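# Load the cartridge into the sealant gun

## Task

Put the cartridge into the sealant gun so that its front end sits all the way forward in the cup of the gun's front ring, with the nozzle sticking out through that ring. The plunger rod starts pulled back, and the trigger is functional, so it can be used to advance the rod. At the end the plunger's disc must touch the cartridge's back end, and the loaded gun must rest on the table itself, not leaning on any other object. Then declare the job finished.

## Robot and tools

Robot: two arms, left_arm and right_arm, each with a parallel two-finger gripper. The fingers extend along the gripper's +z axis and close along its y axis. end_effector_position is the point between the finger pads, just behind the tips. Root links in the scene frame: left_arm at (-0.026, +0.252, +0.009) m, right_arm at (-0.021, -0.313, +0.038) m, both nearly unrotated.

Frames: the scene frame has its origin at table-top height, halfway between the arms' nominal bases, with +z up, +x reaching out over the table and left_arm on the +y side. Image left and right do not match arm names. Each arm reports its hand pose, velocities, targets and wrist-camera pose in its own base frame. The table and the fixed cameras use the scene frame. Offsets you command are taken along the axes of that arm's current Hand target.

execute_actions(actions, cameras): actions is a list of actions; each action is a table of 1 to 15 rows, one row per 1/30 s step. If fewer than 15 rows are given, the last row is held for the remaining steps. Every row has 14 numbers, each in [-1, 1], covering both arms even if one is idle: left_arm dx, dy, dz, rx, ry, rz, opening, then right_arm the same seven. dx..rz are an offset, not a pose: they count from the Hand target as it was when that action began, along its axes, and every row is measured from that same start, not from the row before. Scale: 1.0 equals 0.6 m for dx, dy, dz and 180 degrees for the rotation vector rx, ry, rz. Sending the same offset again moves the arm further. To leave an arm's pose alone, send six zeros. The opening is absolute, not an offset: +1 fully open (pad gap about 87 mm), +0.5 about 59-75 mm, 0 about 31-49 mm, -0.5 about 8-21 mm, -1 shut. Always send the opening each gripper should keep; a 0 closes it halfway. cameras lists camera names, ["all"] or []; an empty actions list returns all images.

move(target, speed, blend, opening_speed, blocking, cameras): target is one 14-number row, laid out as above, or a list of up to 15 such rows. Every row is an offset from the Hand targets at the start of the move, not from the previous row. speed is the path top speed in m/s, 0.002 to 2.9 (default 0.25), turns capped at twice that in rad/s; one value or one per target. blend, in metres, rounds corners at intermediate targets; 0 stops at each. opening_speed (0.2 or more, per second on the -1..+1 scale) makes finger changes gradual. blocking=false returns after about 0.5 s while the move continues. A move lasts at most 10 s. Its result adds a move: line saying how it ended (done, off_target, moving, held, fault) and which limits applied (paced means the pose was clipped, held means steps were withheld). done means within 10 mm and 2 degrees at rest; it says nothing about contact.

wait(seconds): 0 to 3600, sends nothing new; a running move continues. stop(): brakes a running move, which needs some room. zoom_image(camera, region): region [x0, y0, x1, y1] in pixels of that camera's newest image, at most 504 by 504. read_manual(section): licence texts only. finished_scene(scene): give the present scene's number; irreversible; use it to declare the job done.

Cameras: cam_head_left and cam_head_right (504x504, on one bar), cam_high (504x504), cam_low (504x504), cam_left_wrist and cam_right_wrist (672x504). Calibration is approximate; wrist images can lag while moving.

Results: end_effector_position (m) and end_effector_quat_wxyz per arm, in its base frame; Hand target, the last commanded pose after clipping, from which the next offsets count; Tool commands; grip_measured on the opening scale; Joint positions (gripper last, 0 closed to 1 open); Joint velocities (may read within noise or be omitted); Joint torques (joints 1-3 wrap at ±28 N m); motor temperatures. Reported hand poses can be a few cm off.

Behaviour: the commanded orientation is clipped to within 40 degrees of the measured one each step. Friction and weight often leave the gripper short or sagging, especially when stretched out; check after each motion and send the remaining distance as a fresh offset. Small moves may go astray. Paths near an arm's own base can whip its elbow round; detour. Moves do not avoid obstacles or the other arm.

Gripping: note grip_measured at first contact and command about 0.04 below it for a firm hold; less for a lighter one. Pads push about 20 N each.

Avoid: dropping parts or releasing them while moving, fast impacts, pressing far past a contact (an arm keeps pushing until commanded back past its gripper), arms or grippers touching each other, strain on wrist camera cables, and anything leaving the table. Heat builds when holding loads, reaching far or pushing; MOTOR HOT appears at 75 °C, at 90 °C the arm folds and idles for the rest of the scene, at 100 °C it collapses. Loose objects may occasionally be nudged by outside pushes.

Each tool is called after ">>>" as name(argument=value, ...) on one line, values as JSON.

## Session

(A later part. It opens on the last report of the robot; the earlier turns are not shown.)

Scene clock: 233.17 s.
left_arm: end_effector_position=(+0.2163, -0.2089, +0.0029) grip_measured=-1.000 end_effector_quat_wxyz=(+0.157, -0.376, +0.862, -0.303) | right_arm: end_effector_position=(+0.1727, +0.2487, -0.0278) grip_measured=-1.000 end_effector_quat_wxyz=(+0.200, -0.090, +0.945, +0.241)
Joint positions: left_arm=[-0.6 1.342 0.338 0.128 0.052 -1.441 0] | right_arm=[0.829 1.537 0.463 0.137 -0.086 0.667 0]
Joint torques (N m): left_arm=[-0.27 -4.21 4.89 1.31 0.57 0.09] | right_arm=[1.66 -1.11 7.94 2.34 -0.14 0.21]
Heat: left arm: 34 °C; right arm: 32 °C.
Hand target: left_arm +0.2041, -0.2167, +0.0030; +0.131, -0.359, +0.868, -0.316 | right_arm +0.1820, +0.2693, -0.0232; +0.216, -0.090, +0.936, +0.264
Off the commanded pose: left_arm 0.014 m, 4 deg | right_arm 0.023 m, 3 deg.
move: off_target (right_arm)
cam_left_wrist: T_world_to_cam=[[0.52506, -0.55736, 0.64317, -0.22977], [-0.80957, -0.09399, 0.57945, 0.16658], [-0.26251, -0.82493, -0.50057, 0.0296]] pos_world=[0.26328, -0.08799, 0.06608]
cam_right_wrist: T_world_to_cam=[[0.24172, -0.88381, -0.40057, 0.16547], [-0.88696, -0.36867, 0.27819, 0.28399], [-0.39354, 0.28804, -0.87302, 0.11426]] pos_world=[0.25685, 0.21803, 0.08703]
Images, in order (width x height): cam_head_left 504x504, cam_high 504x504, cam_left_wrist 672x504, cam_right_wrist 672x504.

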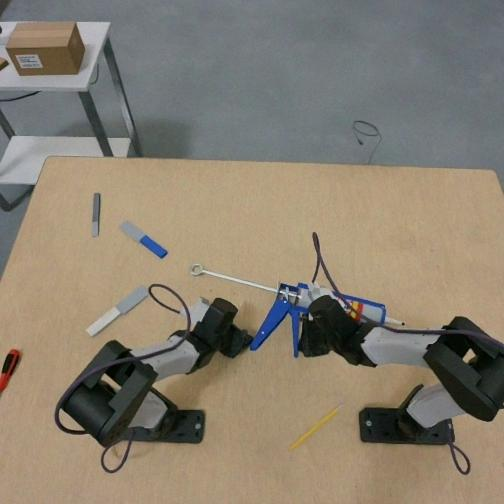

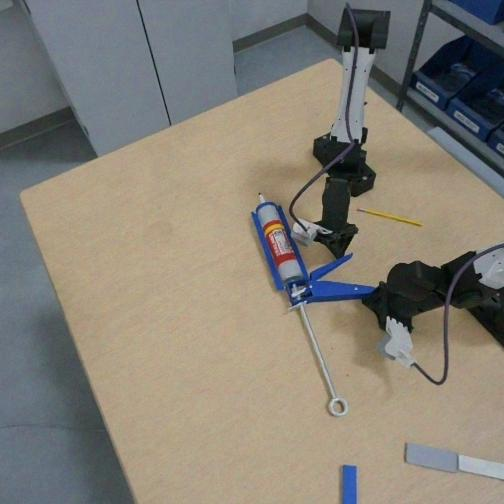

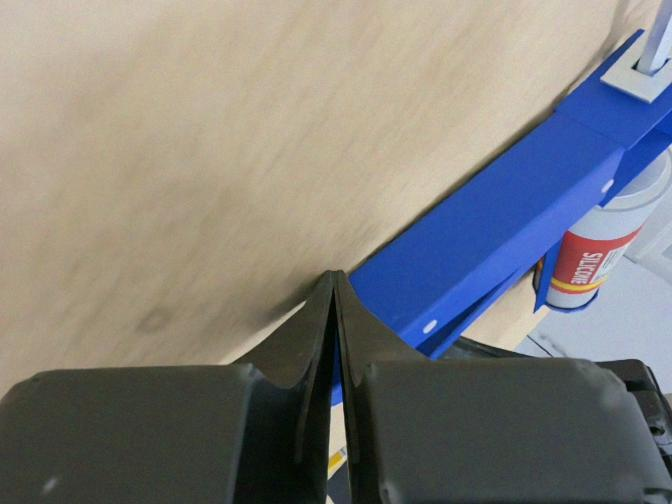

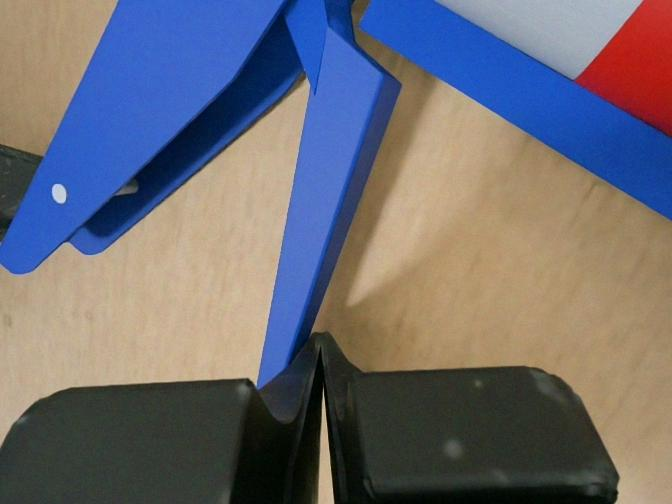

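>>> move(target=[[0.0165,-0.0017,0.0014,0,0,0,-1,-0.0027,0.0422,0.0267,0,0,0,-1]], speed=0.06, cameras=["cam_right_wrist","cam_high","cam_left_wrist","cam_head_left"])

>>> zoom_image(camera="cam_high", region=[240, 180, 400, 330])

Scene clock: 234.93 s.
left_arm: end_effector_position=(+0.2217, -0.2052, +0.0032) grip_measured=-1.000 end_effector_quat_wxyz=(+0.179, -0.388, +0.855, -0.294) | right_arm: end_effector_position=(+0.1744, +0.2569, -0.0285) grip_measured=-1.000 end_effector_quat_wxyz=(+0.202, -0.088, +0.954, +0.201)
Joint positions: left_arm=[-0.616 1.334 0.338 0.127 -0.011 -1.463 0] | right_arm=[0.893 1.58 0.548 0.039 0.01 0.706 0]
Joint torques (N m): left_arm=[-3.14 -4.03 4.67 1.29 0.89 -0.05] | right_arm=[2.48 -0.25 8.21 3.01 -0.59 0.36]
Heat: left arm: 34 °C; right arm: 31 °C.
Hand target: left_arm +0.1981, -0.2247, +0.0031; +0.131, -0.359, +0.868, -0.316 | right_arm +0.1821, +0.2994, -0.0231; +0.216, -0.090, +0.936, +0.264
Off the commanded pose: left_arm 0.031 m, 7 deg | right_arm 0.043 m, 8 deg.
move: off_target (left_arm, right_arm)
cam_left_wrist: T_world_to_cam=[[0.53239, -0.55119, 0.64246, -0.23126], [-0.8185, -0.14161, 0.55677, 0.16341], [-0.21591, -0.82227, -0.52655, 0.02451]] pos_world=[0.26216, -0.08417, 0.0705]
cam_right_wrist: T_world_to_cam=[[0.22373, -0.91806, -0.32729, 0.18606], [-0.89653, -0.32558, 0.3004, 0.27991], [-0.38234, 0.22621, -0.8959, 0.12526]] pos_world=[0.25722, 0.23361, 0.08903]
Images, in order (width x height): cam_head_left 504x504, cam_high 504x504, cam_left_wrist 672x504, cam_right_wrist 672x504.

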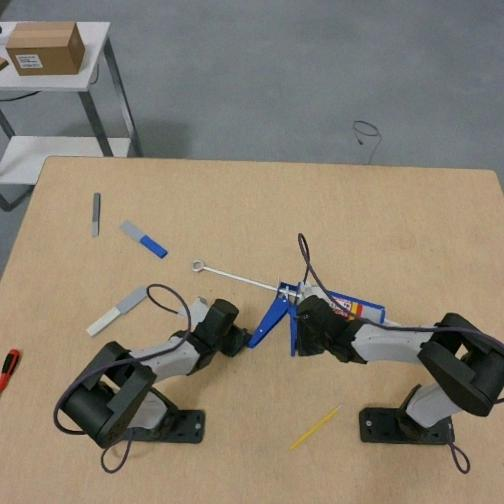

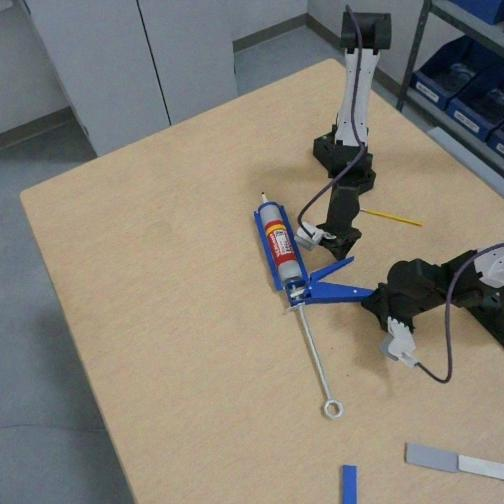

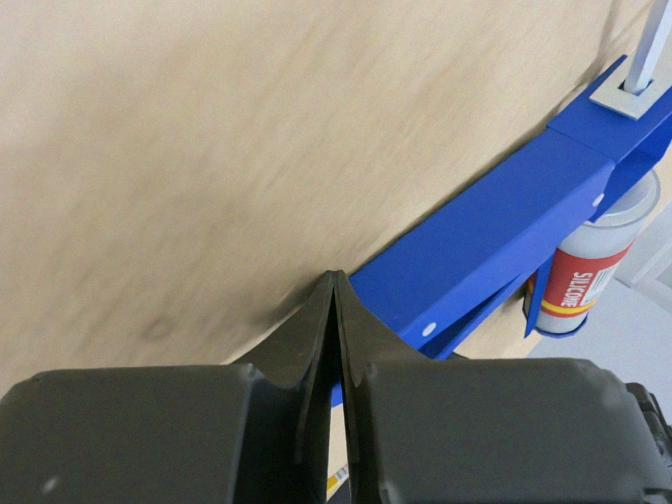

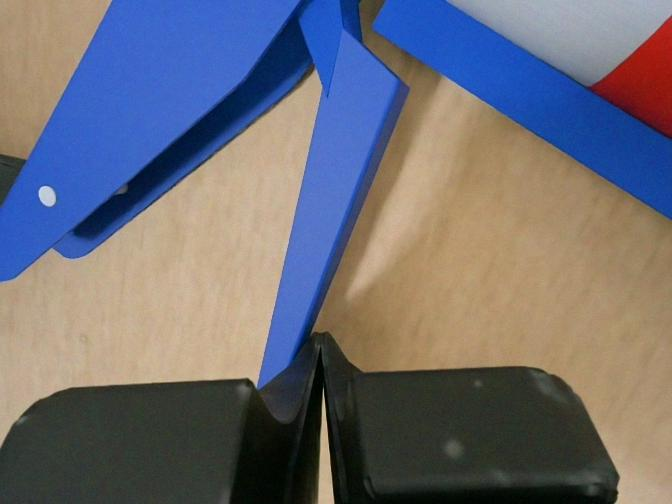

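Scaled by 3.150 from the camera's image (finer frame: 720x720).

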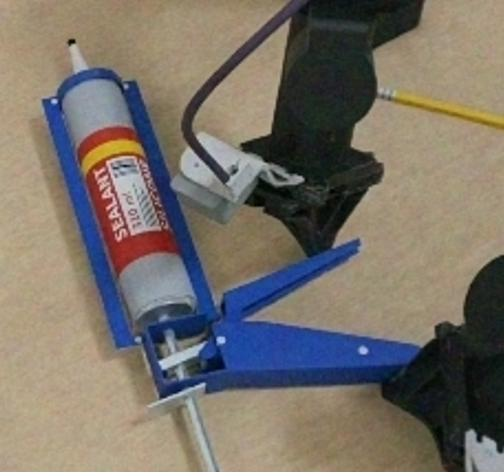

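>>> move(target=[[-0.0383,0.0023,-0.0019,0,0,0,-1,0.0036,-0.0563,-0.0356,0,0,0,-1],[-0.09,0.0053,-0.0045,0,0,0,-1,0.0063,-0.1126,-0.0711,0,0,0,-1]], speed=0.08, blend=0.01, cameras=["cam_right_wrist","cam_high","cam_left_wrist","cam_head_left"])

>>> zoom_image(camera="cam_high", region=[240, 180, 400, 330])

>>> zoom_image(camera="cam_high", region=[265, 255, 325, 315])

Scene clock: 237.57 s.
left_arm: end_effector_position=(+0.2301, -0.1833, +0.0023) grip_measured=-1.000 end_effector_quat_wxyz=(+0.135, -0.360, +0.866, -0.319) | right_arm: end_effector_position=(+0.1832, +0.2197, -0.0269) grip_measured=-1.000 end_effector_quat_wxyz=(+0.213, -0.085, +0.939, +0.256)
Joint positions: left_arm=[-0.393 1.376 0.348 0.127 0.246 -1.268 0] | right_arm=[0.692 1.47 0.379 0.18 -0.173 0.571 0]
Joint torques (N m): left_arm=[1.29 -2.89 7.66 1.07 0.09 0.14] | right_arm=[-0.62 -5.57 4.68 1.61 -0.31 -0.19]
Heat: left arm: 33 °C; right arm: 31 °C.
Hand target: left_arm +0.2334, -0.1836, +0.0032; +0.131, -0.359, +0.868, -0.316 | right_arm +0.1826, +0.2194, -0.0228; +0.216, -0.090, +0.936, +0.264
Off the commanded pose: left_arm 0.003 m, 1 deg | right_arm 0.004 m, 1 deg.
move: done
cam_left_wrist: T_world_to_cam=[[0.51048, -0.55797, 0.65428, -0.21931], [-0.80139, -0.03286, 0.59724, 0.18975], [-0.31174, -0.82921, -0.46393, 0.06442]] pos_world=[0.2841, -0.06271, 0.06005]
cam_right_wrist: T_world_to_cam=[[0.2428, -0.87096, -0.42718, 0.134], [-0.89548, -0.37057, 0.24657, 0.28341], [-0.37305, 0.32266, -0.8699, 0.11622]] pos_world=[0.26461, 0.18423, 0.08846]
Images, in order (width x height): cam_head_left 504x504, cam_high 504x504, cam_left_wrist 672x504, cam_right_wrist 672x504.

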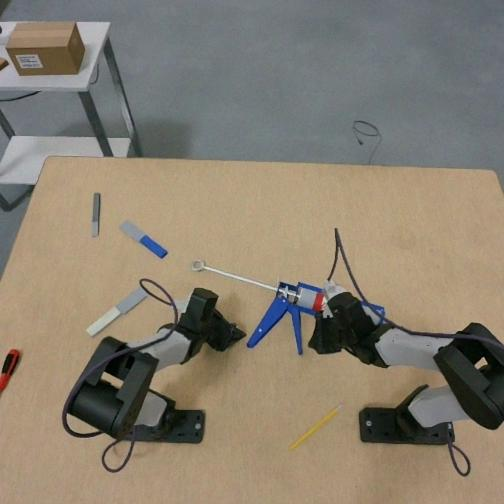

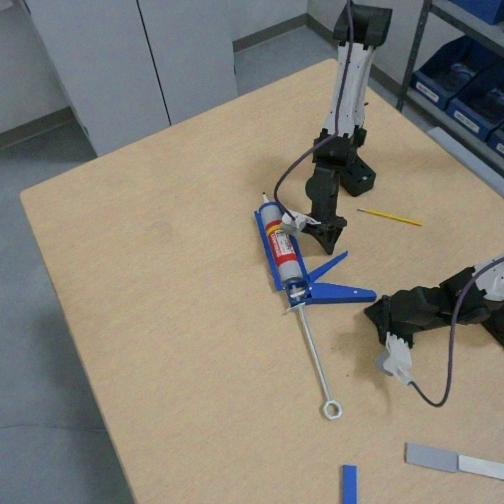

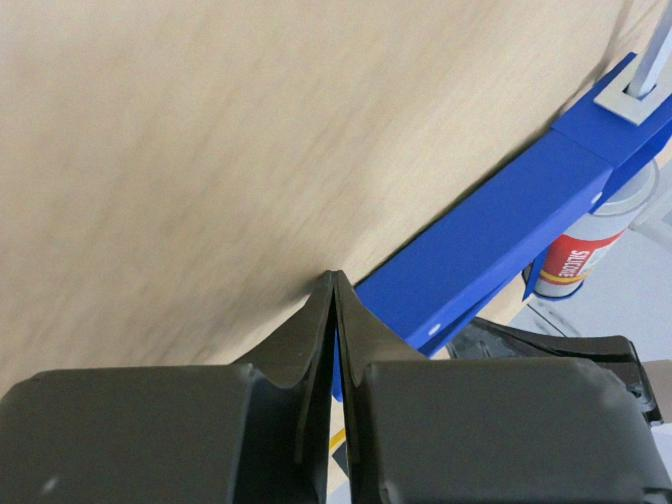

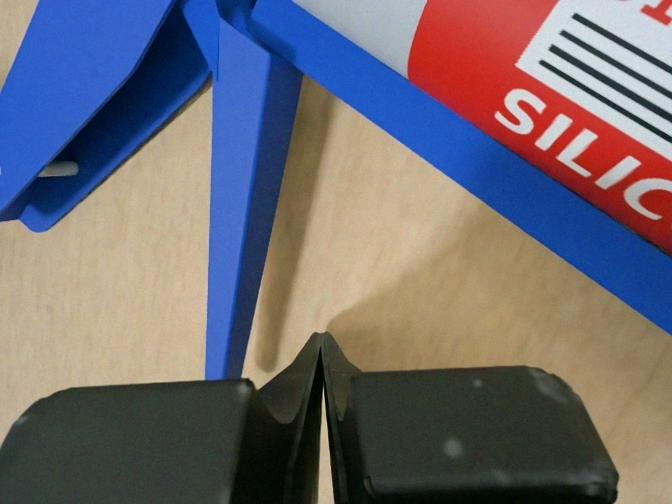

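Scaled by 3.150 from the camera's image (finer frame: 720x720).

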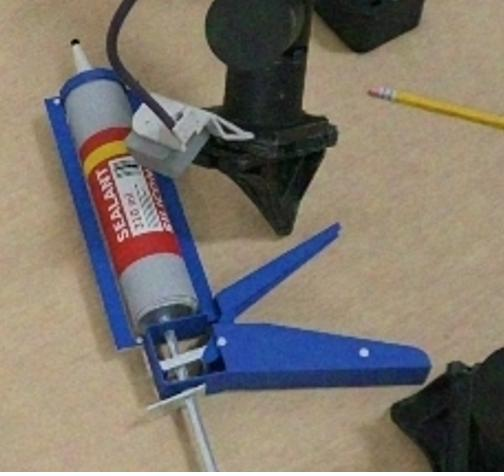

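Scaled by 8.400 from the camera's image (finer frame: 720x720).

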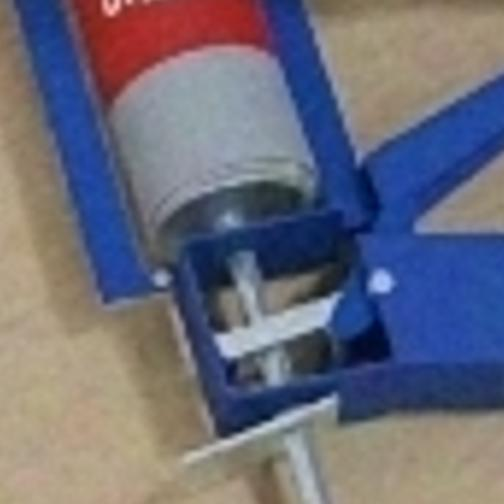

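>>> move(target=[-0.0495,-0.1017,-0.1322,0,0,0,-1,-0.0904,0.0911,-0.1537,0,0,0,-1], speed=0.15, cameras=["all"])

>>> zoom_image(camera="cam_high", region=[240, 180, 400, 330])

>>> zoom_image(camera="cam_low", region=[220, 238, 330, 308])

Scene clock: 240.30 s.
left_arm: end_effector_position=(+0.2457, -0.1578, +0.0896) grip_measured=-1.000 end_effector_quat_wxyz=(+0.124, -0.365, +0.871, -0.304) | right_arm: end_effector_position=(+0.1752, +0.2129, +0.0806) grip_measured=-1.000 end_effector_quat_wxyz=(+0.199, -0.085, +0.945, +0.247)
Joint positions: left_arm=[-0.253 1.185 0.664 -0.453 0.321 -1.146 0] | right_arm=[0.691 1.146 0.683 -0.484 -0.173 0.568 0]
Joint torques (N m): left_arm=[1.29 -4.66 9.95 1.06 0.25 0.11] | right_arm=[-0.66 -3.82 10.04 1.61 -0.32 -0.15]
Heat: left arm: 33 °C; right arm: 31 °C.
Hand target: left_arm +0.2512, -0.1596, +0.1032; +0.131, -0.359, +0.868, -0.316 | right_arm +0.1825, +0.2193, +0.0972; +0.216, -0.090, +0.936, +0.264
Off the commanded pose: left_arm 0.015 m, 2 deg | right_arm 0.019 m, 3 deg.
move: off_target (left_arm, right_arm)
cam_left_wrist: T_world_to_cam=[[0.53355, -0.57035, 0.62452, -0.27499], [-0.78038, -0.04729, 0.62352, 0.14112], [-0.32609, -0.82004, -0.47032, 0.13654]] pos_world=[0.30137, -0.0382, 0.14796]
cam_right_wrist: T_world_to_cam=[[0.23339, -0.88035, -0.41293, 0.17843], [-0.88781, -0.36614, 0.27881, 0.24237], [-0.39664, 0.30153, -0.86704, 0.21737]] pos_world=[0.25975, 0.18028, 0.19458]

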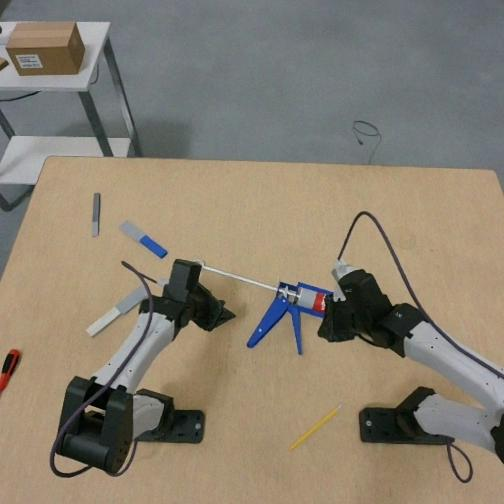

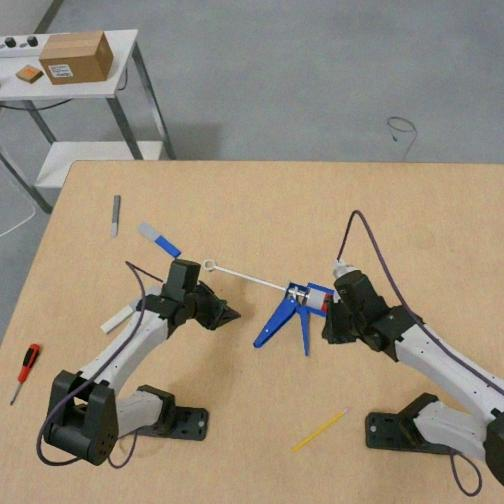

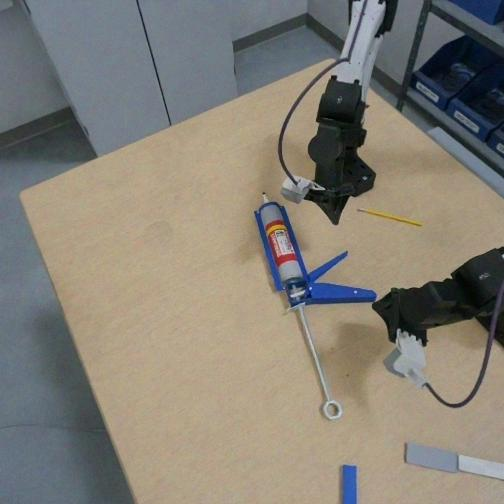

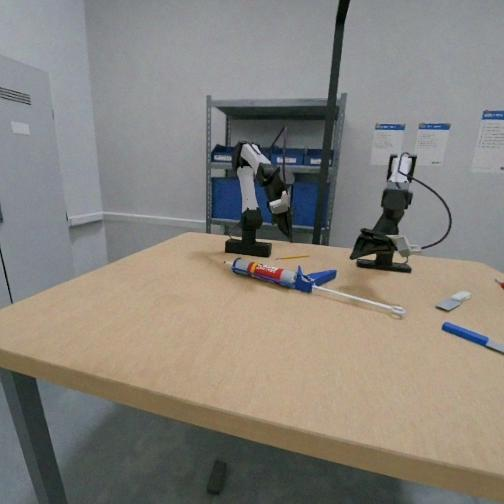

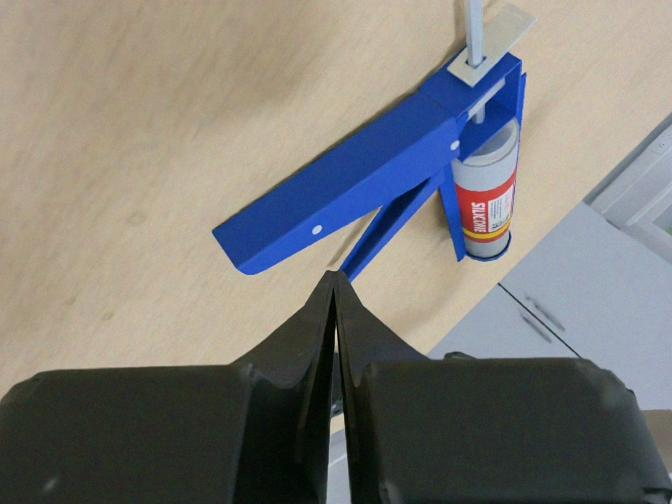

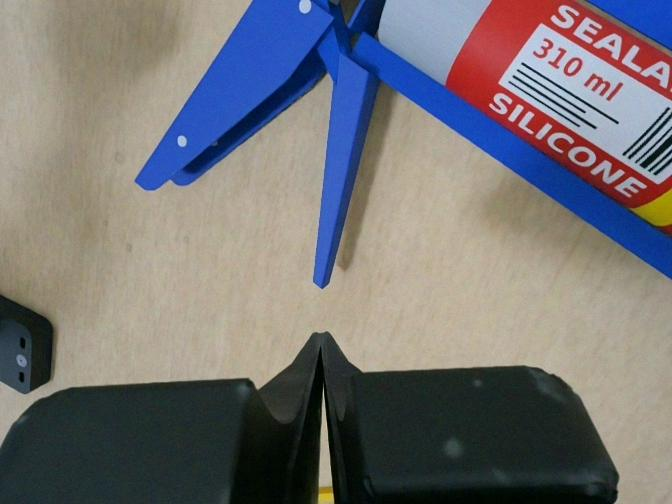

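Scaled by 3.150 from the camera's image (finer frame: 720x720).

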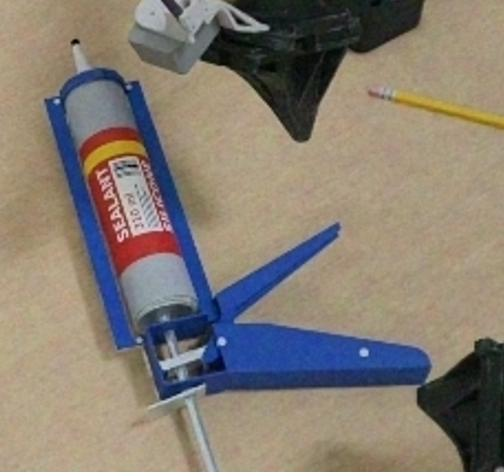

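Scaled by 4.582 from the camera's image (finer frame: 720x720).

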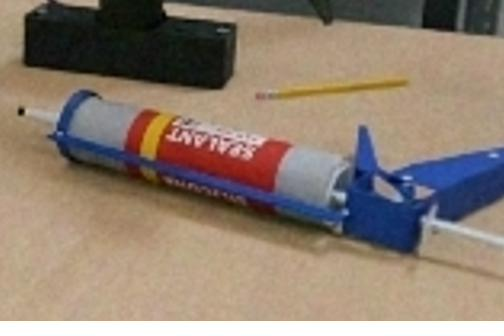

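>>> move(target=[-0.0943,0.022,-0.0838,0,0,0,-1,-0.0063,0.0985,0.0622,0,0,0,-1], speed=0.15, cameras=["cam_right_wrist","cam_high"])

>>> zoom_image(camera="cam_right_wrist", region=[230, 0, 480, 200])

Scene clock: 242.43 s.
left_arm: end_effector_position=(+0.2567, -0.0891, +0.1246) grip_measured=-1.000 end_effector_quat_wxyz=(+0.130, -0.363, +0.870, -0.308) | right_arm: end_effector_position=(+0.1728, +0.2782, +0.0863) grip_measured=-1.000 end_effector_quat_wxyz=(+0.198, -0.095, +0.942, +0.253)
Joint positions: left_arm=[0.087 1.194 0.824 -0.714 0.5 -0.831 0] | right_arm=[0.894 1.331 0.818 -0.407 -0.069 0.718 0]
Joint torques (N m): left_arm=[1.25 -2.77 10.02 0.8 0.36 0.11] | right_arm=[0.5 -2.93 10 1.85 0.05 0.07]
Heat: left arm: 33 °C; right arm: 31 °C.
Hand target: left_arm +0.2612, -0.0895, +0.1332; +0.131, -0.359, +0.868, -0.316 | right_arm +0.1824, +0.2894, +0.0973; +0.216, -0.090, +0.936, +0.264
Off the commanded pose: left_arm 0.010 m, 1 deg | right_arm 0.018 m, 3 deg.
move: off_target (right_arm)
cam_right_wrist: T_world_to_cam=[[0.25327, -0.87107, -0.42082, 0.23342], [-0.88034, -0.38787, 0.27304, 0.2679], [-0.40106, 0.30132, -0.86508, 0.20242]] pos_world=[0.25791, 0.24624, 0.20019]
Images, in order (width x height): cam_high 504x504, cam_right_wrist 672x504.

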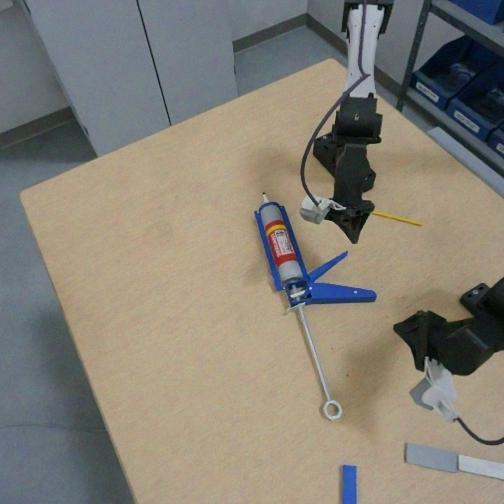

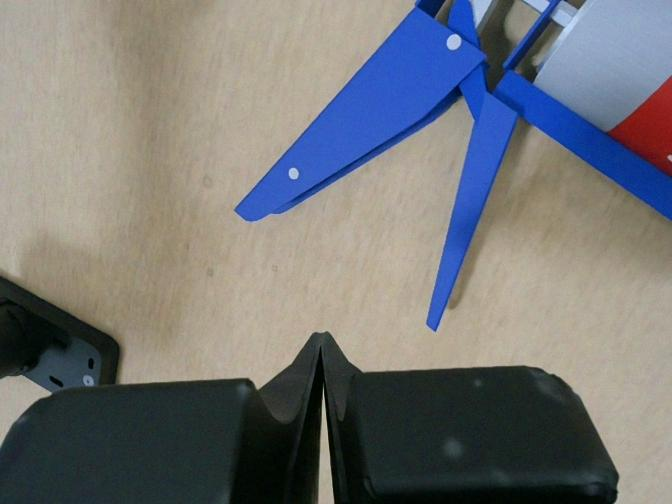

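Scaled by 2.016 from the camera's image (finer frame: 960x720).

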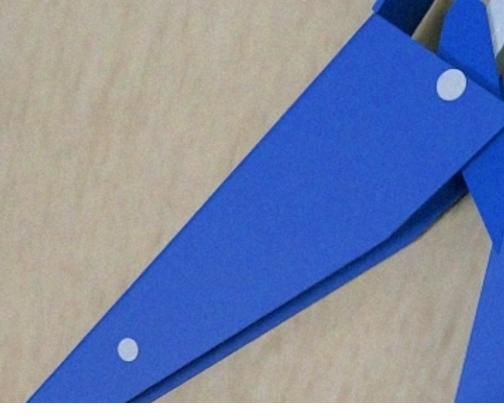

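>>> move(target=[0,0,0,0,0,0,-1,-0.0669,-0.0212,0.0268,0,0,0,-1], speed=0.15, cameras=["cam_right_wrist"])

>>> zoom_image(camera="cam_right_wrist", region=[340, 40, 590, 240])

Scene clock: 244.03 s.
left_arm: end_effector_position=(+0.2565, -0.0892, +0.1246) grip_measured=-1.000 end_effector_quat_wxyz=(+0.130, -0.363, +0.870, -0.308) | right_arm: end_effector_position=(+0.2179, +0.2797, +0.0866) grip_measured=-1.000 end_effector_quat_wxyz=(+0.204, -0.086, +0.943, +0.248)
Joint positions: left_arm=[0.087 1.194 0.824 -0.715 0.5 -0.83 0] | right_arm=[0.782 1.454 0.921 -0.392 -0.115 0.639 0]
Joint torques (N m): left_arm=[1.28 -2.81 9.96 0.88 0.38 0.09] | right_arm=[-0.66 -3.73 9.99 1.82 -0.3 -0.14]
Heat: left arm: 33 °C; right arm: 31 °C.
Hand target: left_arm +0.2612, -0.0895, +0.1332; +0.131, -0.359, +0.868, -0.316 | right_arm +0.2276, +0.2893, +0.0973; +0.216, -0.090, +0.936, +0.264
Off the commanded pose: left_arm 0.010 m, 1 deg | right_arm 0.017 m, 3 deg.
move: off_target (right_arm)
cam_right_wrist: T_world_to_cam=[[0.23752, -0.87912, -0.4132, 0.22848], [-0.89116, -0.36648, 0.26743, 0.30489], [-0.38653, 0.30471, -0.87048, 0.21664]] pos_world=[0.30118, 0.24658, 0.20145]

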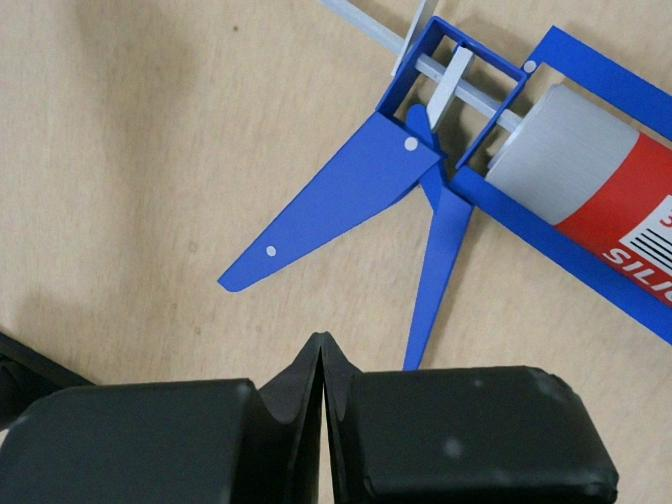

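Scaled by 2.016 from the camera's image (finer frame: 960x720).

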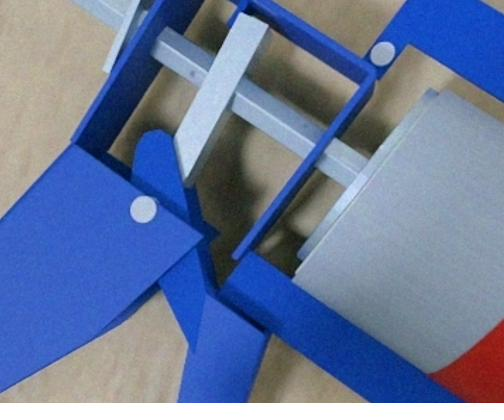

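>>> execute_actions(actions=[], cameras=["cam_head_left","cam_high"])

>>> zoom_image(camera="cam_high", region=[250, 185, 310, 235])

>>> zoom_image(camera="cam_head_left", region=[340, 290, 410, 350])

Scene clock: 244.57 s.
left_arm: end_effector_position=(+0.2565, -0.0892, +0.1246) grip_measured=-1.000 end_effector_quat_wxyz=(+0.130, -0.363, +0.870, -0.308) | right_arm: end_effector_position=(+0.2179, +0.2797, +0.0866) grip_measured=-1.000 end_effector_quat_wxyz=(+0.204, -0.086, +0.943, +0.248)
Joint positions: left_arm=[0.087 1.194 0.824 -0.715 0.5 -0.83 0] | right_arm=[0.782 1.454 0.921 -0.392 -0.115 0.639 0]
Joint velocities: within noise
Joint torques (N m): left_arm=[1.25 -2.84 10.03 0.88 0.37 0.09] | right_arm=[-0.64 -3.73 9.96 1.82 -0.29 -0.15]
Motor temperatures (°C): left_arm=[23 33 30 26 20 19 21] | right_arm=[21 31 29 31 22 24 20]
Heat: left arm: 33 °C; right arm: 31 °C.
Hand target: left_arm +0.2612, -0.0895, +0.1332; +0.131, -0.359, +0.868, -0.316 | right_arm +0.2276, +0.2893, +0.0973; +0.216, -0.090, +0.936, +0.264
Tool commands: left_gripper/opening=-1.0 right_gripper/opening=-1.0
Off the commanded pose: left_arm 0.010 m, 1 deg | right_arm 0.017 m, 2 deg.
Images, in order (width x height): cam_head_left 504x504, cam_high 504x504.

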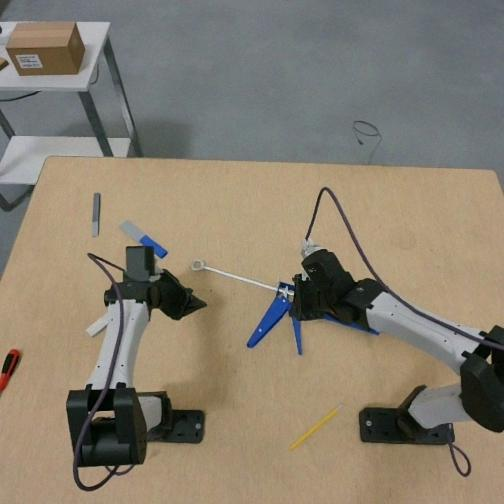

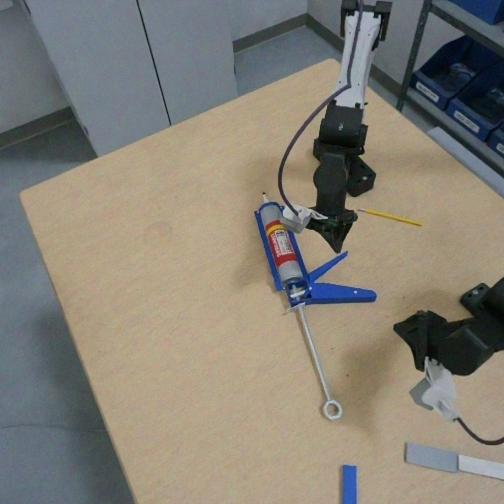

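Scaled by 8.400 from the camera's image (finer frame: 720x720).

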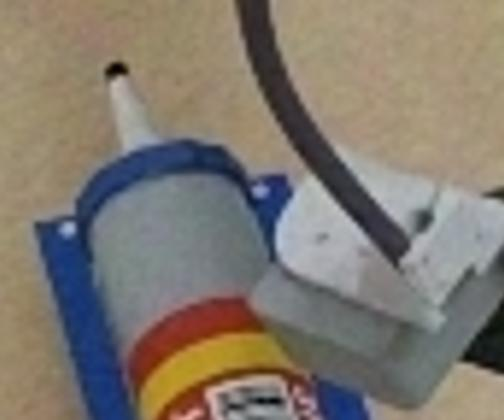

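Scaled by 7.200 from the camera's image (finer frame: 720x720).

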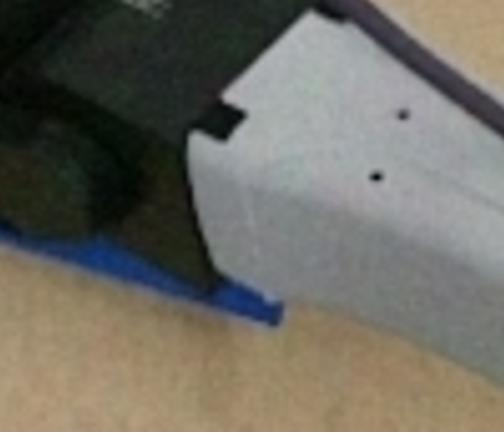

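>>> finished_scene(scene=2)

The scene is finished: the task was done.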